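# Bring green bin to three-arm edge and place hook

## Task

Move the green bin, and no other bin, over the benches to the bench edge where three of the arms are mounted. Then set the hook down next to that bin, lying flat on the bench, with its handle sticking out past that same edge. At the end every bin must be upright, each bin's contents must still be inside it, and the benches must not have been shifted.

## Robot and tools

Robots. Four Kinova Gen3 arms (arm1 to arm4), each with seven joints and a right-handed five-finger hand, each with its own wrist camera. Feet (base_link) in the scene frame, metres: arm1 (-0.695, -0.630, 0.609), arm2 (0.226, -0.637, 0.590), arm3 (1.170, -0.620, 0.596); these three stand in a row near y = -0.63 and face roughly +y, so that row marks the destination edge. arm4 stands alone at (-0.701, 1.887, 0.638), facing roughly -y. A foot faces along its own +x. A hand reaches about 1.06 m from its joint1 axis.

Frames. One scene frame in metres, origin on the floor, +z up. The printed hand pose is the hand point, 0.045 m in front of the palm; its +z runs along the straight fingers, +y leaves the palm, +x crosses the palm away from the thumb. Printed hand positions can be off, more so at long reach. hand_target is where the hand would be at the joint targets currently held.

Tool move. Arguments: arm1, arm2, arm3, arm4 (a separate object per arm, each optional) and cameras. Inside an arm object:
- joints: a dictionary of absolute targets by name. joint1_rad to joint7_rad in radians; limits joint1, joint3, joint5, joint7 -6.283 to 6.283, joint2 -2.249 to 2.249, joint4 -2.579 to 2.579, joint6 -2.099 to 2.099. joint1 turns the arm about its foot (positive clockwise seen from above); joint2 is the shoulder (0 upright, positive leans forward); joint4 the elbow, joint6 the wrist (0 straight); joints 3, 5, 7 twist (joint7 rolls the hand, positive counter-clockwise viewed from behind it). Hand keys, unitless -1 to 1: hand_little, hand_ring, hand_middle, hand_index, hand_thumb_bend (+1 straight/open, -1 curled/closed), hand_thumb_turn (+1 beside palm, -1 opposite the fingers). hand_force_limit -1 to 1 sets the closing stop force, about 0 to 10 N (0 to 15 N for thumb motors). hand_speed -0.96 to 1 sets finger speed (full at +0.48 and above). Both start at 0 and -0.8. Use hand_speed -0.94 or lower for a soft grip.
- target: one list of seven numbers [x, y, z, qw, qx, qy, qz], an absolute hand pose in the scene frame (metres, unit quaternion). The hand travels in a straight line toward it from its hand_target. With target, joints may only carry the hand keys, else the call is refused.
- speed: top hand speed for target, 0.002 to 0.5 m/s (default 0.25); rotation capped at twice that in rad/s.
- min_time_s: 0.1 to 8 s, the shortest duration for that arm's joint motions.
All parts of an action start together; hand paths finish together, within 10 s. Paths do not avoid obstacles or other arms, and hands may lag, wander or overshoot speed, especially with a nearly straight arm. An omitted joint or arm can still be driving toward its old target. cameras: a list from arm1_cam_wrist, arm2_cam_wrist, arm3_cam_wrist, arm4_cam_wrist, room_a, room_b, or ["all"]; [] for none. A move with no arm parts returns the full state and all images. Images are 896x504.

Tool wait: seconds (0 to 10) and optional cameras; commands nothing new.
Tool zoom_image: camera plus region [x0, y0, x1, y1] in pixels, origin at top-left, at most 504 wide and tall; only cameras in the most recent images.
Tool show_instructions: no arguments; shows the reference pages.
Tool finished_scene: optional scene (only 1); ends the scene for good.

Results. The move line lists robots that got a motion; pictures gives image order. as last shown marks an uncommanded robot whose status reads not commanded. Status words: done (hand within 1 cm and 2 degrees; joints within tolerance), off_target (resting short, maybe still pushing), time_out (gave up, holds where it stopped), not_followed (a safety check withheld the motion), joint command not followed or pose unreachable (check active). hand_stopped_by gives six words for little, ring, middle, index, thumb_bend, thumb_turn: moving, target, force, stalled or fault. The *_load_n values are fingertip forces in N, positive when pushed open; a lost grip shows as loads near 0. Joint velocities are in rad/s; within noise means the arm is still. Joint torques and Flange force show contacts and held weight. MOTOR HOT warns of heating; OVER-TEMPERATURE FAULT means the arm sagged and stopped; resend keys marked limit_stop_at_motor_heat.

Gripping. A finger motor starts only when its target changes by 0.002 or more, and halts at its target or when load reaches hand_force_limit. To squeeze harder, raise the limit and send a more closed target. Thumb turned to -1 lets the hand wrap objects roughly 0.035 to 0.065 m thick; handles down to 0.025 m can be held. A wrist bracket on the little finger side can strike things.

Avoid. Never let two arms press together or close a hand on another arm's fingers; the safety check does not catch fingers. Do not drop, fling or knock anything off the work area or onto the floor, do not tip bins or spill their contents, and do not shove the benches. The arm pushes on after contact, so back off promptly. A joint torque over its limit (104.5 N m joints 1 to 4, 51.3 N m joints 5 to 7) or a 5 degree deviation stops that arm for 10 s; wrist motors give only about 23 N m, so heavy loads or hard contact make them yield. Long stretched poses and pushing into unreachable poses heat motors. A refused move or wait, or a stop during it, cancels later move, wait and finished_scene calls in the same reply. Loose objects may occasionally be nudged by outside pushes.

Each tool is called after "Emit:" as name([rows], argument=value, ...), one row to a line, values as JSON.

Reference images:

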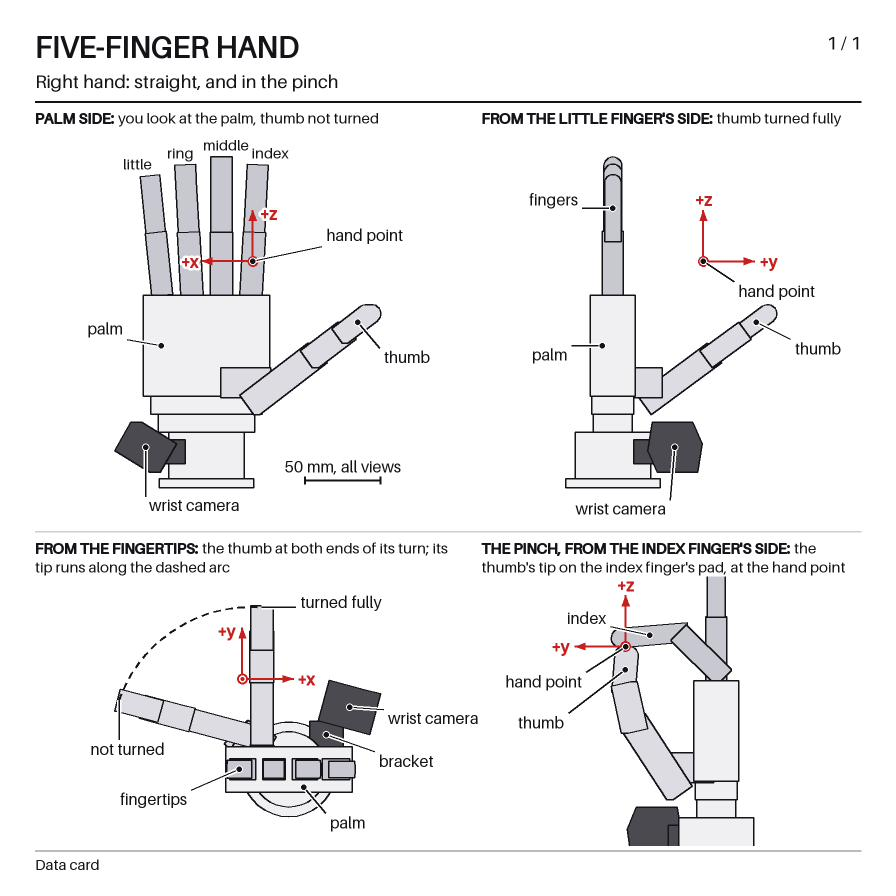

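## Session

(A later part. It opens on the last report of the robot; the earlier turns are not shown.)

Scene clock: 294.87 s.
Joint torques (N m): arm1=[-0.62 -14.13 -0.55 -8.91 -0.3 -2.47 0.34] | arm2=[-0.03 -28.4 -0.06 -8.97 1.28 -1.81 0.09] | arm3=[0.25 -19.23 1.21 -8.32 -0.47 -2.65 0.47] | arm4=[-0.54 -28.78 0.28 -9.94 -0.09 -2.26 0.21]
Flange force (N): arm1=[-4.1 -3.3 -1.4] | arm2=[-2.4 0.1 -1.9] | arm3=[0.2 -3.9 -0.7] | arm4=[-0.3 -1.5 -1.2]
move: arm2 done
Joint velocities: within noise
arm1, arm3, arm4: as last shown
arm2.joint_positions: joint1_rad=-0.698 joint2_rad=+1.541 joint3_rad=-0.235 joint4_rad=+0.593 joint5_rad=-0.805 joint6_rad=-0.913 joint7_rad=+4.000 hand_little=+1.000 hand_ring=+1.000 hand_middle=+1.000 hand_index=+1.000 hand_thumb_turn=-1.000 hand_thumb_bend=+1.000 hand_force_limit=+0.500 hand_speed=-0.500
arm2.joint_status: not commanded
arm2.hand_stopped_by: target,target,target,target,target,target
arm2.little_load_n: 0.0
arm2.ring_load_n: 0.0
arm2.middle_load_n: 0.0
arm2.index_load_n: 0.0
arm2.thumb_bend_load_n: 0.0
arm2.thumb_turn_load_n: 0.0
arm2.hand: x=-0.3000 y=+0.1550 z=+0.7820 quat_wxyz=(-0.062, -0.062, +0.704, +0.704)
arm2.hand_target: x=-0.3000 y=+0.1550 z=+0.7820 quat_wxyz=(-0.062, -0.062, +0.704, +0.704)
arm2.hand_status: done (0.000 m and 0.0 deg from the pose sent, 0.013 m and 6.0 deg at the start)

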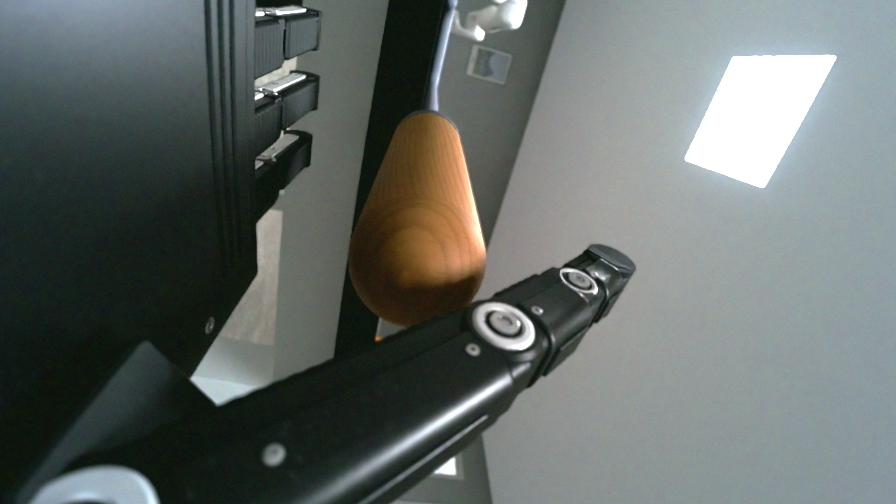

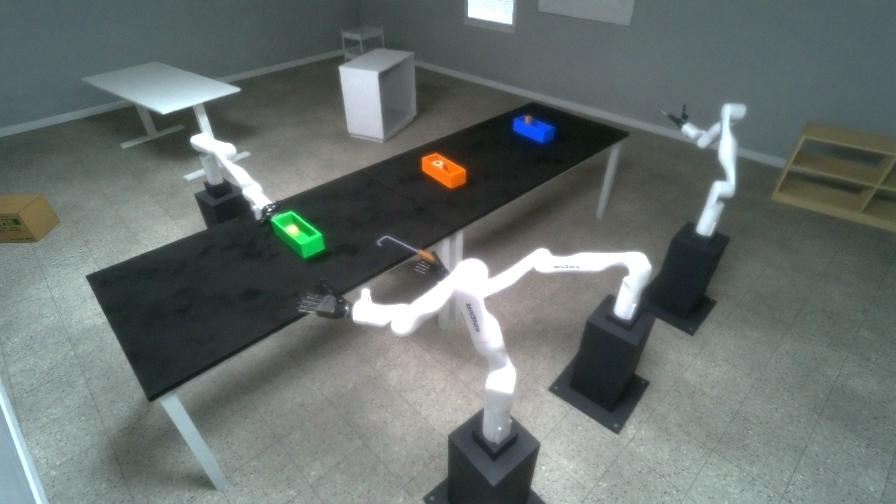

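Emit:
move(arm2={"target": [-0.272, 0.005, 0.775, 0.0616, 0.0616, -0.7044, -0.7044], "speed": 0.08})

Emit:
move(arm2={"target": [0.0, -0.10, 0.88, 0.0123, 0.0123, -0.7070, -0.7070], "speed": 0.15})

Emit:
move(arm2={"joints": {"joint1_rad": 0.5, "joint2_rad": 0.3, "joint3_rad": 0, "joint4_rad": 2.1, "joint5_rad": 0, "joint6_rad": -0.8, "joint7_rad": 3.14}, "min_time_s": 3.5}, cameras=["arm2_cam_wrist", "room_b", "room_a"])

Emit:
zoom_image(camera="room_b", region=[340, 210, 480, 300])

Emit:
zoom_image(camera="room_a", region=[440, 150, 600, 290])

Scene clock: 298.00 s.
Joint torques (N m): arm1=[-0.7 -14.09 -0.51 -8.93 -0.37 -2.38 0.38] | arm2=[0.04 -24.82 -0.78 -6.22 1.06 -2.31 0.05] | arm3=[0.2 -19.24 1.27 -8.37 -0.52 -2.64 0.48] | arm4=[-0.47 -28.76 0.24 -9.94 -0.1 -2.26 0.23]
Flange force (N): arm1=[-4.7 -3.6 -1.6] | arm2=[-1.5 0.2 -0.3] | arm3=[0.1 -3.9 -1.0] | arm4=[-0.1 -1.5 -1.3]
move: arm2 done
Joint velocities: within noise
arm1, arm3: as last shown
arm1.index_load_n: -0.5
arm2.joint_positions: joint1_rad=-0.794 joint2_rad=+1.325 joint3_rad=-0.249 joint4_rad=+1.276 joint5_rad=-0.774 joint6_rad=-1.341 joint7_rad=+3.699 hand_little=+1.000 hand_ring=+1.000 hand_middle=+1.000 hand_index=+1.000 hand_thumb_turn=-1.000 hand_thumb_bend=+1.000 hand_force_limit=+0.500 hand_speed=-0.500
arm2.joint_status: not commanded
arm2.hand_stopped_by: target,target,target,target,target,target
arm2.little_load_n: 0.0
arm2.ring_load_n: 0.0
arm2.middle_load_n: 0.0
arm2.index_load_n: 0.0
arm2.thumb_bend_load_n: 0.0
arm2.thumb_turn_load_n: 0.0
arm2.hand: x=-0.2720 y=+0.0050 z=+0.7750 quat_wxyz=(-0.062, -0.062, +0.704, +0.704)
arm2.hand_target: x=-0.2720 y=+0.0050 z=+0.7750 quat_wxyz=(-0.062, -0.062, +0.704, +0.704)
arm2.hand_status: done (0.000 m and 0.0 deg from the pose sent, 0.153 m and 0.0 deg at the start)
arm3.little_load_n: 0.5
arm4.joint_positions: joint1_rad=+0.085 joint2_rad=+1.396 joint3_rad=+0.049 joint4_rad=+0.636 joint5_rad=-0.075 joint6_rad=-0.257 joint7_rad=-3.118 hand_little=-1.000 hand_ring=-1.000 hand_middle=-1.000 hand_index=-1.000 hand_thumb_turn=+1.000 hand_thumb_bend=+1.000 hand_force_limit=+0.000 hand_speed=-0.400
arm4.joint_status: not commanded
arm4.hand_stopped_by: target,target,target,target,target,target
arm4.little_load_n: 0.0
arm4.ring_load_n: 0.0
arm4.middle_load_n: -0.5
arm4.index_load_n: 0.0
arm4.thumb_bend_load_n: 0.0
arm4.thumb_turn_load_n: 0.0
arm4.hand: x=-0.7410 y=+0.8620 z=+0.8450 quat_wxyz=(-0.629, -0.777, +0.000, +0.000)
arm4.hand_target: x=-0.7410 y=+0.8620 z=+0.8450 quat_wxyz=(-0.629, -0.777, +0.000, +0.000)
arm4.hand_status: not commanded
pictures: none

Scene clock: 300.67 s.
Joint torques (N m): arm1=[-0.58 -14.09 -0.53 -8.87 -0.31 -2.48 0.34] | arm2=[0.01 -16.95 -0.5 -1.76 0.06 -2.68 0.12] | arm3=[0.24 -19.29 1.23 -8.35 -0.52 -2.65 0.4] | arm4=[-0.48 -28.77 0.3 -9.99 -0.09 -2.28 0.25]
Flange force (N): arm1=[-4.0 -3.1 -1.3] | arm2=[-1.5 0.1 1.2] | arm3=[0.1 -4.1 -0.8] | arm4=[-0.2 -1.5 -1.6]
move: arm2 done
Joint velocities: within noise
arm1, arm4: as last shown
arm1.index_load_n: 0.0
arm1.thumb_turn_load_n: -0.5
arm2.joint_positions: joint1_rad=-0.648 joint2_rad=+0.919 joint3_rad=-0.253 joint4_rad=+2.246 joint5_rad=-0.855 joint6_rad=-1.730 joint7_rad=+3.270 hand_little=+1.000 hand_ring=+1.000 hand_middle=+1.000 hand_index=+1.000 hand_thumb_turn=-1.000 hand_thumb_bend=+1.000 hand_force_limit=+0.500 hand_speed=-0.500
arm2.joint_status: not commanded
arm2.hand_stopped_by: target,target,target,target,target,target
arm2.little_load_n: 0.0
arm2.ring_load_n: 0.0
arm2.middle_load_n: 0.0
arm2.index_load_n: 0.0
arm2.thumb_bend_load_n: -0.5
arm2.thumb_turn_load_n: 0.0
arm2.hand: x=+0.0000 y=-0.1000 z=+0.8800 quat_wxyz=(-0.012, -0.012, +0.707, +0.707)
arm2.hand_target: x=+0.0000 y=-0.1000 z=+0.8800 quat_wxyz=(-0.012, -0.012, +0.707, +0.707)
arm2.hand_status: done (0.000 m and 0.0 deg from the pose sent, 0.310 m and 8.0 deg at the start)
arm3.joint_positions: joint1_rad=+0.900 joint2_rad=+0.600 joint3_rad=+0.000 joint4_rad=+1.900 joint5_rad=+0.600 joint6_rad=-1.200 joint7_rad=+2.200 hand_little=+1.000 hand_ring=+1.000 hand_middle=+1.000 hand_index=+1.000 hand_thumb_turn=-1.000 hand_thumb_bend=+1.000 hand_force_limit=+0.700 hand_speed=-0.400
arm3.joint_status: not commanded
arm3.hand_stopped_by: target,target,target,target,target,target
arm3.little_load_n: 0.0
arm3.ring_load_n: 0.0
arm3.middle_load_n: 0.0
arm3.index_load_n: 0.0
arm3.thumb_bend_load_n: 0.0
arm3.thumb_turn_load_n: 0.0
arm3.hand: x=+1.6596 y=-0.0837 z=+1.0647 quat_wxyz=(-0.110, +0.278, +0.580, +0.758)
arm3.hand_target: x=+1.6596 y=-0.0837 z=+1.0647 quat_wxyz=(-0.110, +0.278, +0.580, +0.758)
arm3.hand_status: not commanded
arm4.ring_load_n: -0.5
arm4.middle_load_n: 0.0
arm4.thumb_turn_load_n: -0.5
pictures: none

Scene clock: 304.57 s.
Joint torques (N m): arm1=[-0.64 -14.11 -0.49 -8.79 -0.37 -2.46 0.37] | arm2=[0.06 -13.62 -0.67 -8.47 -0.15 -2.68 0.07] | arm3=[0.19 -19.26 1.25 -8.33 -0.49 -2.64 0.45] | arm4=[-0.5 -28.76 0.25 -9.97 -0.12 -2.29 0.24]
Flange force (N): arm1=[-4.5 -3.2 -1.1] | arm2=[-0.6 0.4 -1.4] | arm3=[0.1 -3.9 -0.8] | arm4=[-0.3 -1.4 -1.3]
move: arm2 done
Joint velocities: within noise
arm1, arm3, arm4: as last shown
arm1.thumb_turn_load_n: 0.0
arm2.joint_positions: joint1_rad=+0.500 joint2_rad=+0.300 joint3_rad=+0.000 joint4_rad=+2.100 joint5_rad=+0.000 joint6_rad=-0.800 joint7_rad=+3.140 hand_little=+1.000 hand_ring=+1.000 hand_middle=+1.000 hand_index=+1.000 hand_thumb_turn=-1.000 hand_thumb_bend=+1.000 hand_force_limit=+0.500 hand_speed=-0.500
arm2.joint_status: all done
arm2.hand_stopped_by: target,target,target,target,target,target
arm2.little_load_n: 0.0
arm2.ring_load_n: 0.0
arm2.middle_load_n: 0.0
arm2.index_load_n: 0.0
arm2.thumb_bend_load_n: 0.0
arm2.thumb_turn_load_n: 0.0
arm2.hand: x=+0.5390 y=-0.0504 z=+1.0931 quat_wxyz=(+0.138, +0.146, +0.704, +0.682)
arm2.hand_target: x=+0.5390 y=-0.0504 z=+1.0931 quat_wxyz=(+0.138, +0.146, +0.704, +0.682)
arm2.hand_status: not commanded
arm3.thumb_turn_load_n: 0.5
arm4.ring_load_n: 0.0
arm4.thumb_turn_load_n: 0.0
pictures: arm2_cam_wrist, room_a, room_b

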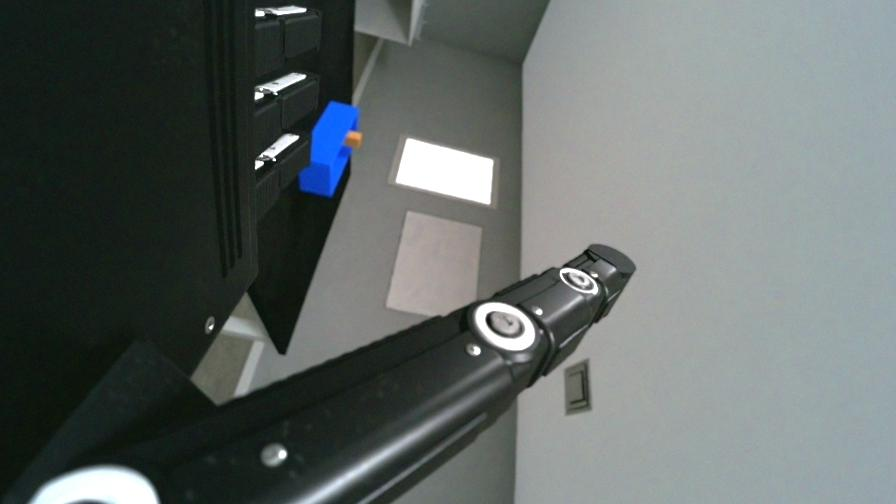

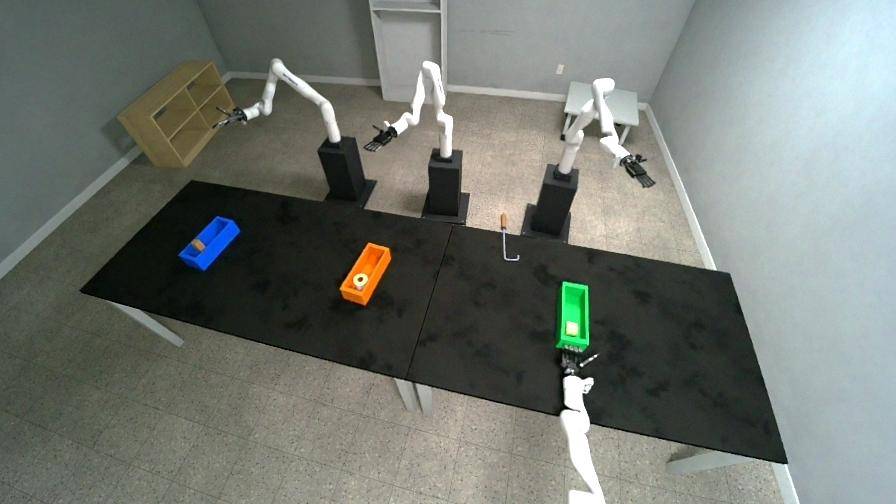

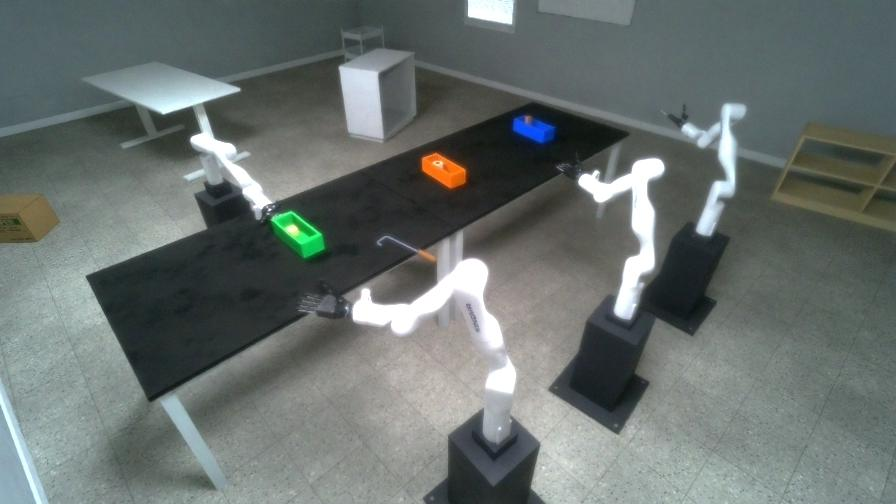

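Scaled by 3.600.

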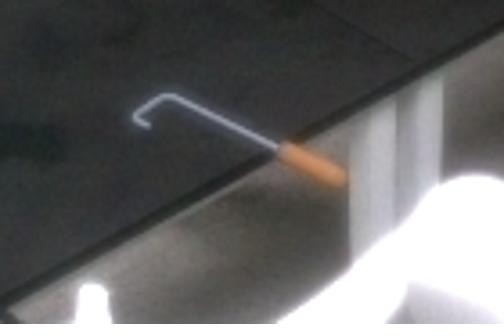

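Scaled by 3.150.

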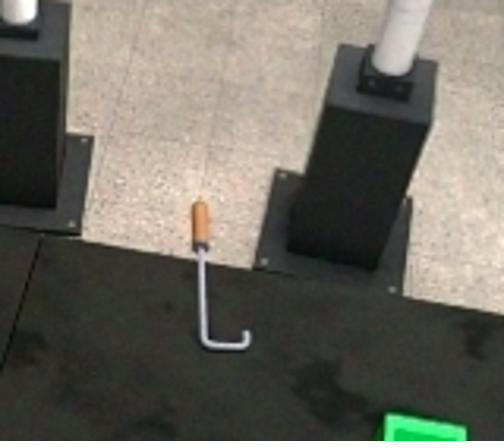

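Emit:
move(arm1={"joints": {"joint1_rad": 0.35, "joint2_rad": 0.3, "joint3_rad": 0, "joint4_rad": 2.1, "joint5_rad": 0, "joint6_rad": -0.8, "joint7_rad": 3.14}, "min_time_s": 3})

Emit:
move(arm1={"target": [-0.26, -0.06, 0.88, 0.0862, 0.0862, -0.7018, -0.7018], "speed": 0.12})

Emit:
move(arm1={"target": [-0.270, 0.05, 0.78, 0.0862, 0.0862, -0.7018, -0.7018], "speed": 0.08}, cameras=["arm1_cam_wrist", "room_b", "room_a"])

Scene clock: 308.33 s.
Joint torques (N m): arm1=[-0.61 -14.06 -0.63 -8.83 -0.31 -2.47 0.34] | arm2=[0.08 -13.66 -0.75 -8.31 -0.17 -2.7 0.1] | arm3=[0.27 -19.25 1.22 -8.37 -0.51 -2.66 0.42] | arm4=[-0.48 -28.73 0.28 -9.99 -0.09 -2.29 0.23]
Flange force (N): arm1=[-3.9 -3.1 -1.3] | arm2=[-0.8 0.7 -0.8] | arm3=[0.3 -4.1 -0.9] | arm4=[-0.2 -1.4 -1.7]
move: arm1 done
Joint velocities: within noise
arm1.joint_positions: joint1_rad=+0.350 joint2_rad=+0.300 joint3_rad=+0.000 joint4_rad=+2.100 joint5_rad=+0.000 joint6_rad=-0.800 joint7_rad=+3.140 hand_little=+1.000 hand_ring=+1.000 hand_middle=+1.000 hand_index=+1.000 hand_thumb_turn=-1.000 hand_thumb_bend=+1.000 hand_force_limit=+0.000 hand_speed=-0.300
arm1.joint_status: all done
arm1.hand_stopped_by: target,target,target,target,target,target
arm1.little_load_n: 0.5
arm1.ring_load_n: 0.0
arm1.middle_load_n: 0.0
arm1.index_load_n: 0.0
arm1.thumb_bend_load_n: 0.0
arm1.thumb_turn_load_n: 0.0
arm1.hand: x=-0.3757 y=-0.0519 z=+1.1181 quat_wxyz=(+0.144, +0.150, +0.700, +0.684)
arm1.hand_target: x=-0.3757 y=-0.0519 z=+1.1181 quat_wxyz=(+0.144, +0.150, +0.700, +0.684)
arm1.hand_status: not commanded
arm2, arm3, arm4: as last shown
arm3.thumb_turn_load_n: 0.0
pictures: none

Scene clock: 311.77 s.
Joint torques (N m): arm1=[-0.74 -22.53 -1.97 -5.93 -1.64 -2.08 0.33] | arm2=[0.06 -13.62 -0.72 -8.39 -0.21 -2.66 0.07] | arm3=[0.22 -19.23 1.23 -8.37 -0.48 -2.65 0.42] | arm4=[-0.51 -28.75 0.28 -9.98 -0.1 -2.27 0.24]
Flange force (N): arm1=[1.2 -0.8 -2.2] | arm2=[-0.8 0.5 -1.2] | arm3=[0.3 -4.0 -0.9] | arm4=[-0.2 -1.5 -1.6]
move: arm1 done
Joint velocities: within noise
arm1.joint_positions: joint1_rad=+0.944 joint2_rad=+1.104 joint3_rad=+0.060 joint4_rad=+1.478 joint5_rad=+1.301 joint6_rad=-1.458 joint7_rad=+2.586 hand_little=+1.000 hand_ring=+1.000 hand_middle=+1.000 hand_index=+1.000 hand_thumb_turn=-1.000 hand_thumb_bend=+1.000 hand_force_limit=+0.000 hand_speed=-0.300
arm1.joint_status: not commanded
arm1.hand_stopped_by: target,target,target,target,target,target
arm1.little_load_n: 0.0
arm1.ring_load_n: 0.0
arm1.middle_load_n: 0.0
arm1.index_load_n: 0.0
arm1.thumb_bend_load_n: -0.5
arm1.thumb_turn_load_n: 0.0
arm1.hand: x=-0.2600 y=-0.0600 z=+0.8800 quat_wxyz=(-0.086, -0.086, +0.702, +0.702)
arm1.hand_target: x=-0.2600 y=-0.0600 z=+0.8800 quat_wxyz=(-0.086, -0.086, +0.702, +0.702)
arm1.hand_status: done (0.000 m and 0.0 deg from the pose sent, 0.265 m and 38.0 deg at the start)
arm2, arm3, arm4: as last shown
pictures: none

Scene clock: 314.17 s.
Joint torques (N m): arm1=[-0.74 -24.93 -2.42 -6.64 -1.6 -2.06 0.31] | arm2=[0.04 -13.7 -0.75 -8.4 -0.18 -2.66 0.06] | arm3=[0.19 -19.27 1.22 -8.36 -0.47 -2.63 0.39] | arm4=[-0.51 -28.77 0.32 -9.98 -0.09 -2.29 0.21]
Flange force (N): arm1=[1.0 -0.4 -2.4] | arm2=[-0.8 0.3 -1.1] | arm3=[0.2 -4.2 -1.0] | arm4=[-0.3 -1.5 -1.5]
move: arm1 done
Joint velocities: within noise
arm1.joint_positions: joint1_rad=+0.806 joint2_rad=+1.378 joint3_rad=+0.007 joint4_rad=+1.152 joint5_rad=+1.193 joint6_rad=-1.318 joint7_rad=+2.573 hand_little=+1.000 hand_ring=+1.000 hand_middle=+1.000 hand_index=+1.000 hand_thumb_turn=-1.000 hand_thumb_bend=+1.000 hand_force_limit=+0.000 hand_speed=-0.300
arm1.joint_status: not commanded
arm1.hand_stopped_by: target,target,target,target,target,target
arm1.little_load_n: 0.0
arm1.ring_load_n: 0.0
arm1.middle_load_n: 0.0
arm1.index_load_n: 0.0
arm1.thumb_bend_load_n: 0.0
arm1.thumb_turn_load_n: 0.0
arm1.hand: x=-0.2700 y=+0.0500 z=+0.7800 quat_wxyz=(-0.086, -0.086, +0.702, +0.702)
arm1.hand_target: x=-0.2700 y=+0.0500 z=+0.7800 quat_wxyz=(-0.086, -0.086, +0.702, +0.702)
arm1.hand_status: done (0.000 m and 0.0 deg from the pose sent, 0.149 m and 0.0 deg at the start)
arm2, arm3, arm4: as last shown
arm4.thumb_turn_load_n: -0.5
pictures: arm1_cam_wrist, room_a, room_b

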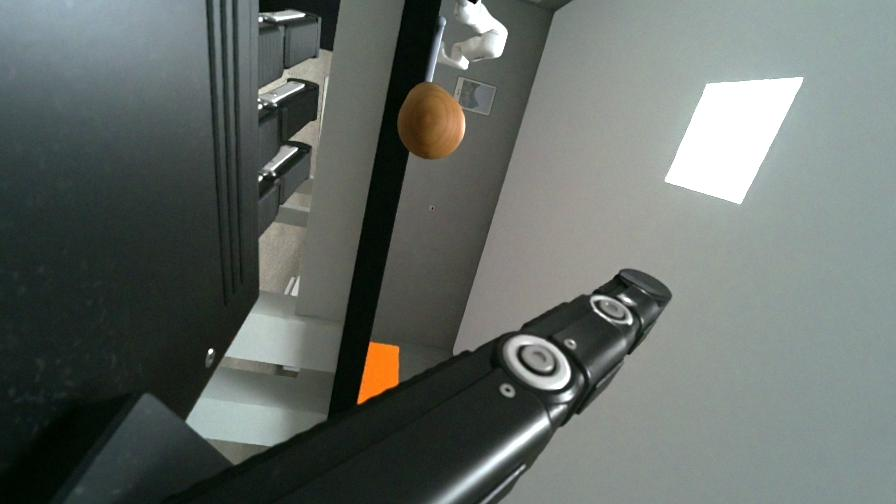

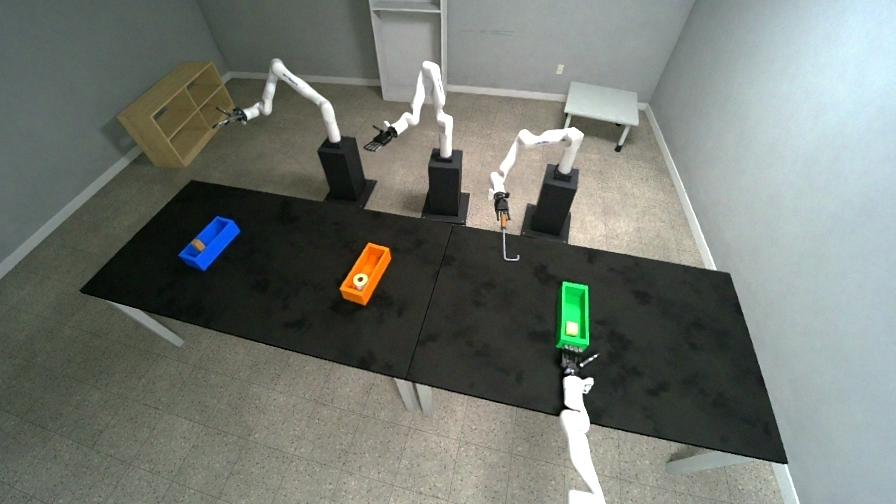

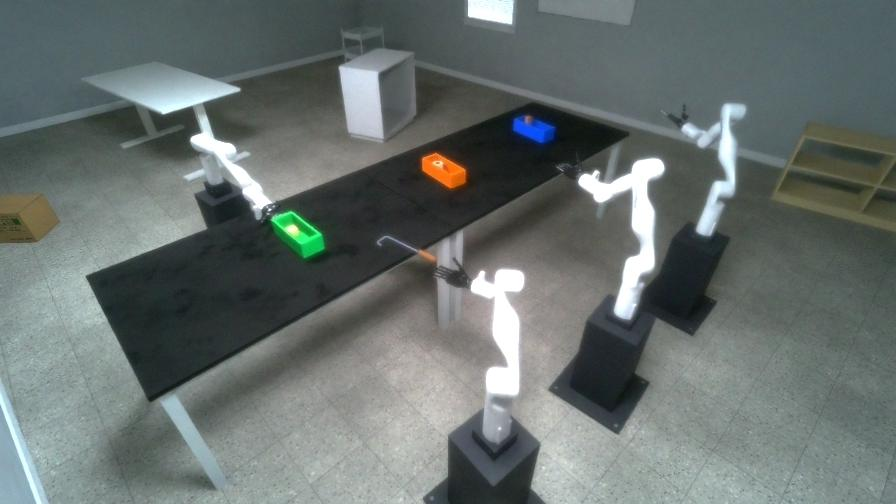

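Emit:
move(arm1={"target": [-0.298, 0.157, 0.778, 0.0923, 0.0923, -0.7011, -0.7011], "speed": 0.06}, cameras=["arm1_cam_wrist"])

Emit:
move(arm1={"target": [-0.298, 0.157, 0.797, 0.0923, 0.0923, -0.7011, -0.7011], "speed": 0.03, "joints": {"hand_thumb_bend": 0.15, "hand_speed": -0.5}}, cameras=["arm1_cam_wrist", "room_b"])

Emit:
zoom_image(camera="room_b", region=[340, 210, 480, 300])

Scene clock: 317.03 s.
Joint torques (N m): arm1=[-0.82 -26.74 -2.49 -8.23 -1.78 -1.8 0.36] | arm2=[0 -13.71 -0.71 -8.33 -0.17 -2.67 0.03] | arm3=[0.2 -19.22 1.22 -8.3 -0.5 -2.62 0.45] | arm4=[-0.51 -28.78 0.25 -9.99 -0.11 -2.26 0.23]
Flange force (N): arm1=[1.0 -0.1 -2.8] | arm2=[-0.8 0.4 -0.8] | arm3=[0.1 -3.9 -0.8] | arm4=[-0.2 -1.5 -1.6]
move: arm1 done
Joint velocities: within noise
arm1.joint_positions: joint1_rad=+0.663 joint2_rad=+1.486 joint3_rad=-0.009 joint4_rad=+0.836 joint5_rad=+1.161 joint6_rad=-1.149 joint7_rad=+2.410 hand_little=+1.000 hand_ring=+1.000 hand_middle=+1.000 hand_index=+1.000 hand_thumb_turn=-1.000 hand_thumb_bend=+1.000 hand_force_limit=+0.000 hand_speed=-0.300
arm1.joint_status: not commanded
arm1.hand_stopped_by: target,target,target,target,target,target
arm1.little_load_n: 0.0
arm1.ring_load_n: 0.0
arm1.middle_load_n: 0.0
arm1.index_load_n: 0.0
arm1.thumb_bend_load_n: 0.0
arm1.thumb_turn_load_n: 0.0
arm1.hand: x=-0.2980 y=+0.1570 z=+0.7780 quat_wxyz=(-0.092, -0.092, +0.701, +0.701)
arm1.hand_target: x=-0.2980 y=+0.1570 z=+0.7780 quat_wxyz=(-0.092, -0.092, +0.701, +0.701)
arm1.hand_status: done (0.000 m and 0.0 deg from the pose sent, 0.111 m and 1.0 deg at the start)
arm2, arm3, arm4: as last shown
arm3.ring_load_n: 0.5
arm4.thumb_turn_load_n: 0.0

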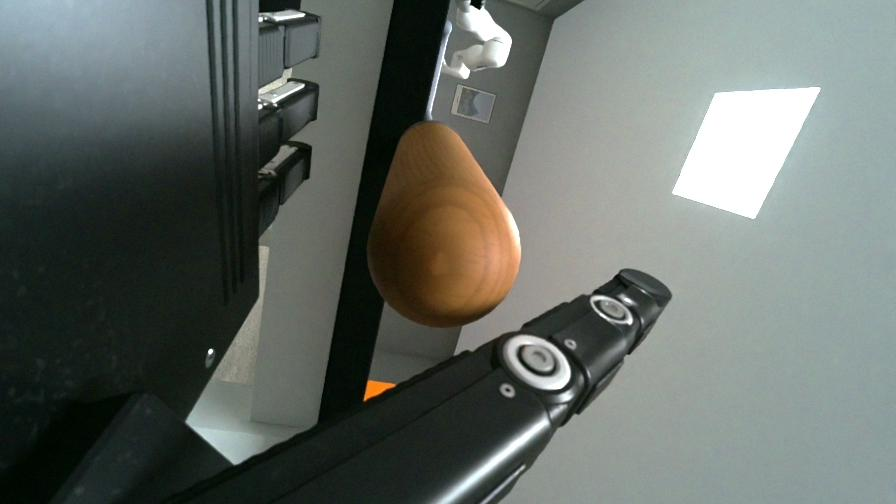

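Scene clock: 318.70 s.
Joint torques (N m): arm1=[-0.72 -26.72 -2.32 -8.22 -1.84 -1.82 0.34] | arm2=[-0.02 -13.66 -0.66 -8.46 -0.18 -2.69 0.11] | arm3=[0.19 -19.35 1.18 -8.34 -0.49 -2.64 0.41] | arm4=[-0.52 -28.82 0.31 -9.93 -0.12 -2.29 0.24]
Flange force (N): arm1=[0.8 -0.3 -2.4] | arm2=[-1.1 0.4 -1.3] | arm3=[-0.1 -4.2 -0.8] | arm4=[-0.5 -1.5 -0.9]
move: arm1 done
Joint velocities: within noise
arm1.joint_positions: joint1_rad=+0.663 joint2_rad=+1.446 joint3_rad=-0.008 joint4_rad=+0.867 joint5_rad=+1.163 joint6_rad=-1.146 joint7_rad=+2.401 hand_little=+1.000 hand_ring=+1.000 hand_middle=+1.000 hand_index=+1.000 hand_thumb_turn=-1.000 hand_thumb_bend=+0.150 hand_force_limit=+0.000 hand_speed=-0.500
arm1.joint_status: all done
arm1.hand_stopped_by: target,target,target,target,target,target
arm1.little_load_n: 0.5
arm1.ring_load_n: 0.0
arm1.middle_load_n: 0.0
arm1.index_load_n: 0.0
arm1.thumb_bend_load_n: 0.0
arm1.thumb_turn_load_n: 0.0
arm1.hand: x=-0.2980 y=+0.1570 z=+0.7970 quat_wxyz=(-0.092, -0.092, +0.701, +0.701)
arm1.hand_target: x=-0.2980 y=+0.1570 z=+0.7970 quat_wxyz=(-0.092, -0.092, +0.701, +0.701)
arm1.hand_status: done (0.000 m and 0.0 deg from the pose sent, 0.019 m and 0.0 deg at the start)
arm2, arm3, arm4: as last shown
arm3.ring_load_n: 0.0
arm4.thumb_bend_load_n: -0.5
arm4.thumb_turn_load_n: 0.5

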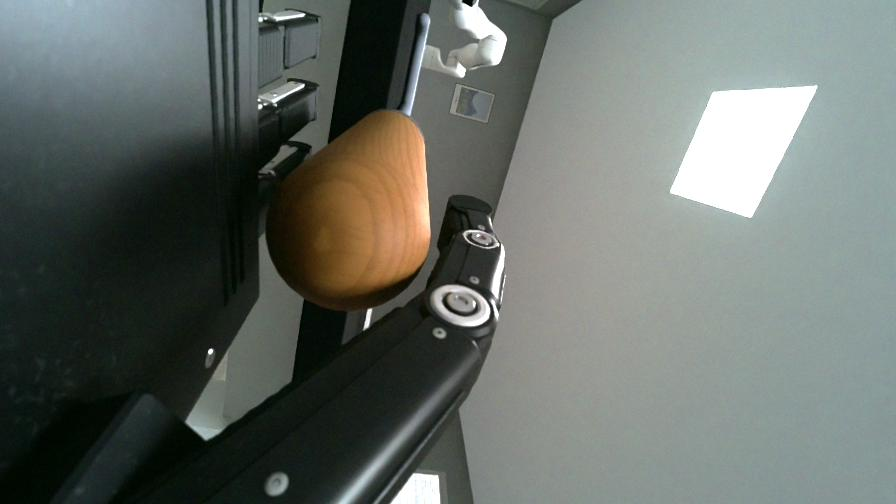

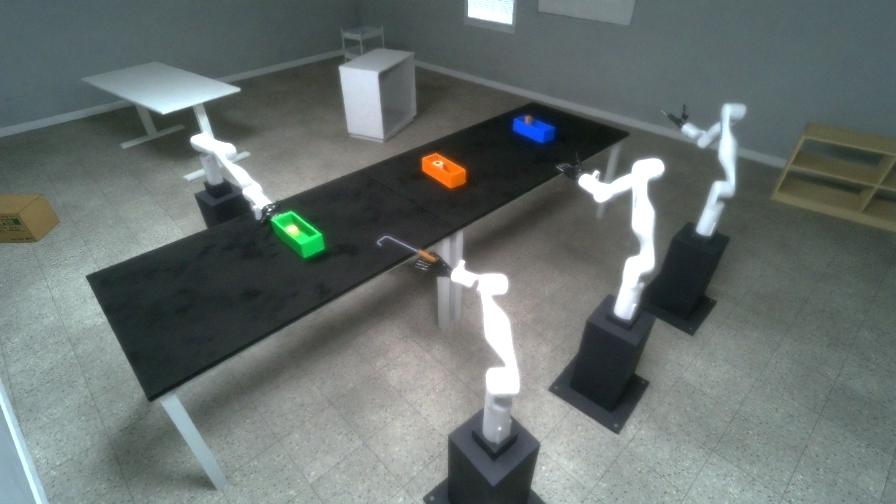

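Scaled by 3.600.

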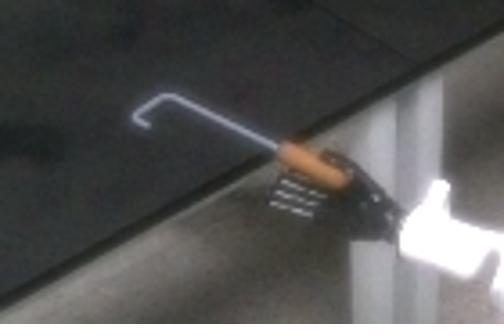

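Emit:
move(arm1={"target": [-0.298, 0.157, 0.803, 0.0923, 0.0923, -0.7011, -0.7011], "speed": 0.03})

Emit:
move(arm1={"joints": {"hand_thumb_bend": -0.9, "hand_speed": -0.88, "hand_force_limit": 0.2}})

Emit:
move(arm1={"joints": {"hand_thumb_bend": -0.95, "hand_speed": -0.9, "hand_force_limit": 0.6}})

Emit:
move(arm1={"target": [-0.298, 0.152, 0.84, 0.0923, 0.0923, -0.7011, -0.7011], "speed": 0.04}, cameras=["arm1_cam_wrist", "room_b"])

Emit:
zoom_image(camera="room_b", region=[340, 210, 480, 300])

Scene clock: 320.03 s.
Joint torques (N m): arm1=[-1.02 -28.17 -2.76 -9.08 -2.14 -2.17 0.38] | arm2=[0.01 -13.74 -0.73 -8.38 -0.16 -2.66 0.05] | arm3=[0.21 -19.24 1.2 -8.35 -0.51 -2.62 0.42] | arm4=[-0.5 -28.74 0.27 -9.97 -0.13 -2.28 0.21]
Flange force (N): arm1=[1.2 -2.0 -3.2] | arm2=[-0.7 0.2 -0.9] | arm3=[0.1 -4.0 -1.0] | arm4=[-0.3 -1.4 -1.5]
move: arm1 done
Joint velocities: within noise
arm1.joint_positions: joint1_rad=+0.663 joint2_rad=+1.433 joint3_rad=-0.008 joint4_rad=+0.877 joint5_rad=+1.164 joint6_rad=-1.145 joint7_rad=+2.398 hand_little=+1.000 hand_ring=+1.000 hand_middle=+1.000 hand_index=+1.000 hand_thumb_turn=-1.000 hand_thumb_bend=+0.150 hand_force_limit=+0.000 hand_speed=-0.500
arm1.joint_status: not commanded
arm1.hand_stopped_by: target,target,target,target,target,target
arm1.little_load_n: 0.0
arm1.ring_load_n: -0.5
arm1.middle_load_n: 0.5
arm1.index_load_n: 0.0
arm1.thumb_bend_load_n: 0.0
arm1.thumb_turn_load_n: 0.0
arm1.hand: x=-0.2980 y=+0.1570 z=+0.8030 quat_wxyz=(-0.092, -0.092, +0.701, +0.701)
arm1.hand_target: x=-0.2980 y=+0.1570 z=+0.8030 quat_wxyz=(-0.092, -0.092, +0.701, +0.701)
arm1.hand_status: done (0.000 m and 0.0 deg from the pose sent, 0.006 m and 0.0 deg at the start)
arm2, arm3: as last shown
arm4.joint_positions: joint1_rad=+0.085 joint2_rad=+1.396 joint3_rad=+0.049 joint4_rad=+0.636 joint5_rad=-0.075 joint6_rad=-0.257 joint7_rad=-3.118 hand_little=-1.000 hand_ring=-1.000 hand_middle=-1.000 hand_index=-1.000 hand_thumb_turn=+1.000 hand_thumb_bend=+1.000 hand_force_limit=+0.000 hand_speed=-0.400
arm4.joint_status: not commanded
arm4.hand_stopped_by: target,target,target,target,target,target
arm4.little_load_n: 0.0
arm4.ring_load_n: 0.0
arm4.middle_load_n: 0.0
arm4.index_load_n: 0.0
arm4.thumb_bend_load_n: 0.0
arm4.thumb_turn_load_n: 0.0
arm4.hand: x=-0.7410 y=+0.8620 z=+0.8450 quat_wxyz=(-0.629, -0.777, +0.000, +0.000)
arm4.hand_target: x=-0.7410 y=+0.8620 z=+0.8450 quat_wxyz=(-0.629, -0.777, +0.000, +0.000)
arm4.hand_status: not commanded
pictures: none

Scene clock: 324.47 s.
Joint torques (N m): arm1=[-1.08 -27.32 -2.58 -8.53 -1.93 -1.73 0.31] | arm2=[0.04 -13.7 -0.65 -8.47 -0.19 -2.71 0.08] | arm3=[0.2 -19.28 1.26 -8.34 -0.47 -2.63 0.44] | arm4=[-0.49 -28.77 0.27 -9.96 -0.08 -2.29 0.26]
Flange force (N): arm1=[0.7 -1.2 -3.3] | arm2=[-0.9 0.4 -1.2] | arm3=[0.1 -4.1 -0.8] | arm4=[-0.2 -1.4 -1.3]
move: arm1 off_target
Joint velocities: within noise
arm1.joint_positions: joint1_rad=+0.663 joint2_rad=+1.433 joint3_rad=-0.008 joint4_rad=+0.877 joint5_rad=+1.164 joint6_rad=-1.145 joint7_rad=+2.398 hand_little=+1.000 hand_ring=+1.000 hand_middle=+1.000 hand_index=+1.000 hand_thumb_turn=-1.000 hand_thumb_bend=-0.159 hand_force_limit=+0.200 hand_speed=-0.880
arm1.joint_status: hand_thumb_bend off_target (ended at -0.159, target -0.900); the others done
arm1.hand_stopped_by: target,target,target,target,force,target
arm1.little_load_n: 0.0
arm1.ring_load_n: 0.0
arm1.middle_load_n: 0.0
arm1.index_load_n: 0.0
arm1.thumb_bend_load_n: 9.0
arm1.thumb_turn_load_n: 1.0
arm1.hand: x=-0.2980 y=+0.1570 z=+0.8030 quat_wxyz=(-0.092, -0.092, +0.701, +0.701)
arm1.hand_target: x=-0.2980 y=+0.1570 z=+0.8030 quat_wxyz=(-0.092, -0.092, +0.701, +0.701)
arm1.hand_status: not commanded
arm2, arm4: as last shown
arm3.joint_positions: joint1_rad=+0.900 joint2_rad=+0.600 joint3_rad=+0.000 joint4_rad=+1.900 joint5_rad=+0.600 joint6_rad=-1.200 joint7_rad=+2.200 hand_little=+1.000 hand_ring=+1.000 hand_middle=+1.000 hand_index=+1.000 hand_thumb_turn=-1.000 hand_thumb_bend=+1.000 hand_force_limit=+0.700 hand_speed=-0.400
arm3.joint_status: not commanded
arm3.hand_stopped_by: target,target,target,target,target,target
arm3.little_load_n: 0.0
arm3.ring_load_n: 0.0
arm3.middle_load_n: 0.0
arm3.index_load_n: 0.0
arm3.thumb_bend_load_n: 0.0
arm3.thumb_turn_load_n: 0.0
arm3.hand: x=+1.6596 y=-0.0837 z=+1.0647 quat_wxyz=(-0.110, +0.278, +0.580, +0.758)
arm3.hand_target: x=+1.6596 y=-0.0837 z=+1.0647 quat_wxyz=(-0.110, +0.278, +0.580, +0.758)
arm3.hand_status: not commanded
pictures: none

Scene clock: 325.00 s.
Joint torques (N m): arm1=[-1.09 -27.08 -2.42 -8.37 -1.83 -1.68 0.21] | arm2=[0.1 -13.66 -0.75 -8.42 -0.19 -2.76 0.09] | arm3=[0.25 -19.3 1.17 -8.31 -0.49 -2.64 0.39] | arm4=[-0.5 -28.74 0.26 -9.93 -0.1 -2.27 0.23]
Flange force (N): arm1=[1.0 -1.0 -3.3] | arm2=[-0.7 0.7 -1.1] | arm3=[0.1 -4.1 -0.7] | arm4=[-0.2 -1.4 -1.2]
move: arm1 off_target
Joint velocities: within noise
arm1.joint_positions: joint1_rad=+0.663 joint2_rad=+1.433 joint3_rad=-0.008 joint4_rad=+0.877 joint5_rad=+1.164 joint6_rad=-1.145 joint7_rad=+2.398 hand_little=+1.000 hand_ring=+1.000 hand_middle=+1.000 hand_index=+1.000 hand_thumb_turn=-1.000 hand_thumb_bend=-0.172 hand_force_limit=+0.600 hand_speed=-0.900
arm1.joint_status: hand_thumb_bend off_target (ended at -0.172, target -0.950); the others done
arm1.hand_stopped_by: target,target,target,target,force,target
arm1.little_load_n: 0.0
arm1.ring_load_n: 0.0
arm1.middle_load_n: 0.0
arm1.index_load_n: 0.0
arm1.thumb_bend_load_n: 11.5
arm1.thumb_turn_load_n: 1.0
arm1.hand: x=-0.2980 y=+0.1570 z=+0.8030 quat_wxyz=(-0.092, -0.092, +0.701, +0.701)
arm1.hand_target: x=-0.2980 y=+0.1570 z=+0.8030 quat_wxyz=(-0.092, -0.092, +0.701, +0.701)
arm1.hand_status: not commanded
arm2.joint_positions: joint1_rad=+0.500 joint2_rad=+0.300 joint3_rad=+0.000 joint4_rad=+2.100 joint5_rad=+0.000 joint6_rad=-0.800 joint7_rad=+3.140 hand_little=+1.000 hand_ring=+1.000 hand_middle=+1.000 hand_index=+1.000 hand_thumb_turn=-1.000 hand_thumb_bend=+1.000 hand_force_limit=+0.500 hand_speed=-0.500
arm2.joint_status: not commanded
arm2.hand_stopped_by: target,target,target,target,target,target
arm2.little_load_n: 0.0
arm2.ring_load_n: 0.0
arm2.middle_load_n: 0.0
arm2.index_load_n: 0.0
arm2.thumb_bend_load_n: 0.0
arm2.thumb_turn_load_n: 0.0
arm2.hand: x=+0.5390 y=-0.0504 z=+1.0931 quat_wxyz=(+0.138, +0.146, +0.704, +0.682)
arm2.hand_target: x=+0.5390 y=-0.0504 z=+1.0931 quat_wxyz=(+0.138, +0.146, +0.704, +0.682)
arm2.hand_status: not commanded
arm3, arm4: as last shown
pictures: none

Scene clock: 326.43 s.
Joint torques (N m): arm1=[-0.53 -28.01 -2.68 -8.98 -2.25 -2.23 0.34] | arm2=[0.07 -13.71 -0.81 -8.34 -0.22 -2.72 0.09] | arm3=[0.25 -19.26 1.21 -8.36 -0.48 -2.69 0.43] | arm4=[-0.49 -28.81 0.27 -10 -0.11 -2.31 0.26]
Flange force (N): arm1=[0.3 -2.4 -1.8] | arm2=[-1.0 0.6 -0.8] | arm3=[0.3 -4.0 -0.8] | arm4=[-0.3 -1.5 -1.4]
move: arm1 done
Joint velocities: within noise
arm1.joint_positions: joint1_rad=+0.666 joint2_rad=+1.351 joint3_rad=-0.005 joint4_rad=+0.946 joint5_rad=+1.171 joint6_rad=-1.145 joint7_rad=+2.383 hand_little=+1.000 hand_ring=+1.000 hand_middle=+1.000 hand_index=+1.000 hand_thumb_turn=-1.000 hand_thumb_bend=-0.173 hand_force_limit=+0.600 hand_speed=-0.900
arm1.joint_status: not commanded
arm1.hand_stopped_by: target,target,target,target,force,target
arm1.little_load_n: 0.0
arm1.ring_load_n: 0.0
arm1.middle_load_n: 0.0
arm1.index_load_n: 0.0
arm1.thumb_bend_load_n: 3.0
arm1.thumb_turn_load_n: 0.5
arm1.hand: x=-0.2980 y=+0.1520 z=+0.8400 quat_wxyz=(-0.092, -0.092, +0.701, +0.701)
arm1.hand_target: x=-0.2980 y=+0.1520 z=+0.8400 quat_wxyz=(-0.092, -0.092, +0.701, +0.701)
arm1.hand_status: done (0.000 m and 0.0 deg from the pose sent, 0.037 m and 0.0 deg at the start)
arm2, arm3, arm4: as last shown

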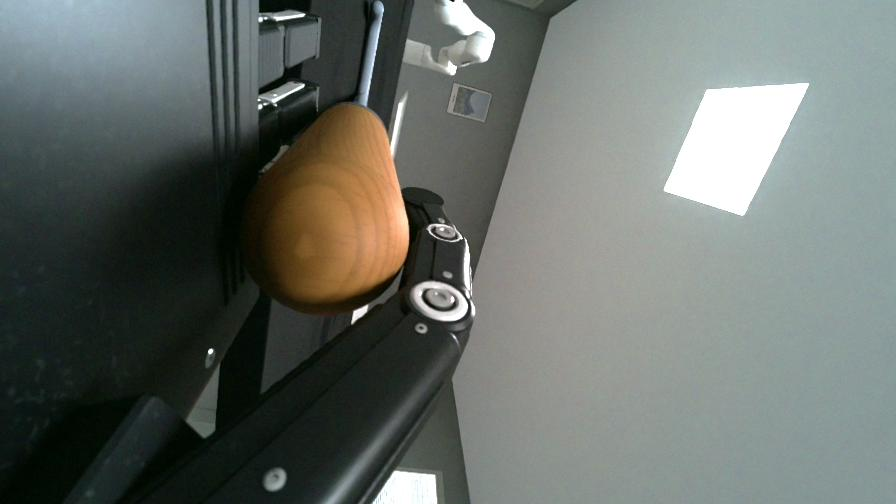

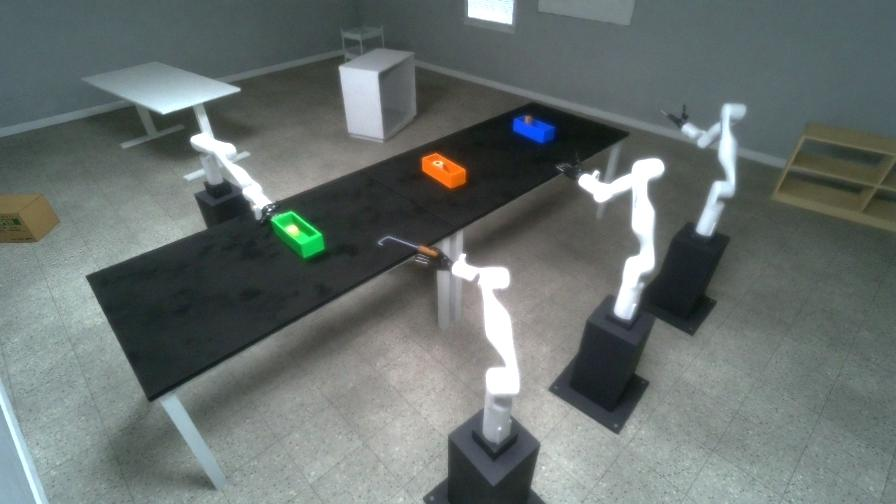

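Scaled by 3.600.

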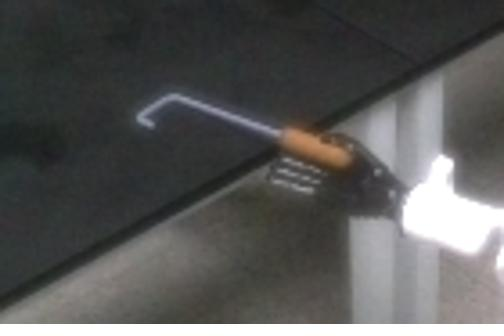

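Emit:
move(arm1={"joints": {"hand_thumb_bend": -0.93, "hand_speed": -0.9, "hand_force_limit": 0.65}}, cameras=["room_a"])

Emit:
zoom_image(camera="room_a", region=[480, 210, 680, 430])

Scene clock: 328.60 s.
Joint torques (N m): arm1=[-0.59 -27.8 -2.64 -8.77 -2.13 -2.07 0.32] | arm2=[0.02 -13.73 -0.73 -8.41 -0.18 -2.66 0.05] | arm3=[0.25 -19.22 1.23 -8.31 -0.49 -2.66 0.45] | arm4=[-0.51 -28.79 0.31 -9.99 -0.1 -2.29 0.23]
Flange force (N): arm1=[0.0 -2.3 -1.7] | arm2=[-0.8 0.2 -1.0] | arm3=[0.2 -3.9 -0.7] | arm4=[-0.4 -1.5 -1.5]
move: arm1 off_target
Joint velocities: within noise
arm1.joint_positions: joint1_rad=+0.666 joint2_rad=+1.351 joint3_rad=-0.005 joint4_rad=+0.946 joint5_rad=+1.171 joint6_rad=-1.145 joint7_rad=+2.383 hand_little=+1.000 hand_ring=+1.000 hand_middle=+1.000 hand_index=+1.000 hand_thumb_turn=-1.000 hand_thumb_bend=-0.223 hand_force_limit=+0.650 hand_speed=-0.900
arm1.joint_status: hand_thumb_bend off_target (ended at -0.223, target -0.930); the others done
arm1.hand_stopped_by: target,target,target,target,force,target
arm1.little_load_n: 0.0
arm1.ring_load_n: 0.0
arm1.middle_load_n: 0.0
arm1.index_load_n: 0.0
arm1.thumb_bend_load_n: 12.5
arm1.thumb_turn_load_n: 2.0
arm1.hand: x=-0.2980 y=+0.1520 z=+0.8400 quat_wxyz=(-0.092, -0.092, +0.701, +0.701)
arm1.hand_target: x=-0.2980 y=+0.1520 z=+0.8400 quat_wxyz=(-0.092, -0.092, +0.701, +0.701)
arm1.hand_status: not commanded
arm2, arm3, arm4: as last shown

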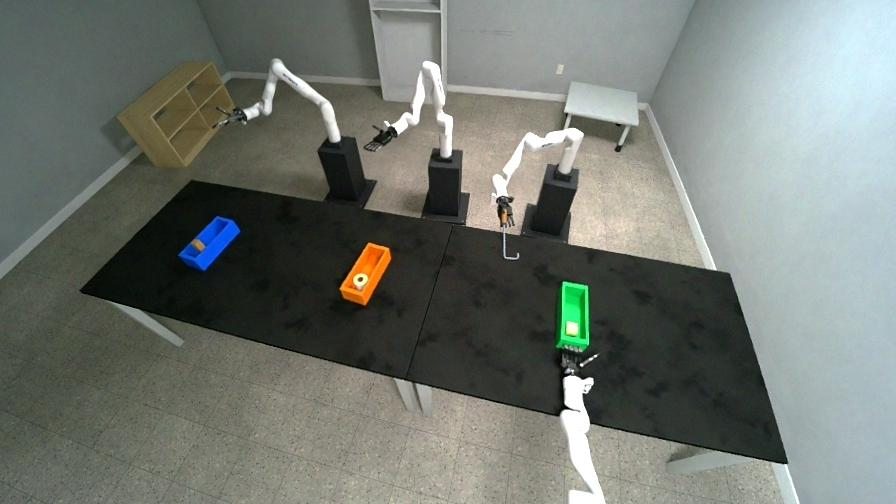

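Scaled by 2.291.

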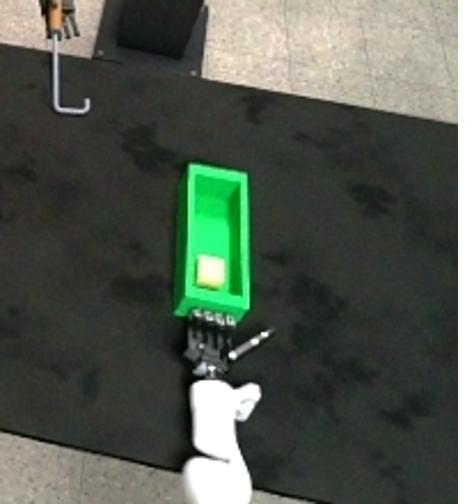

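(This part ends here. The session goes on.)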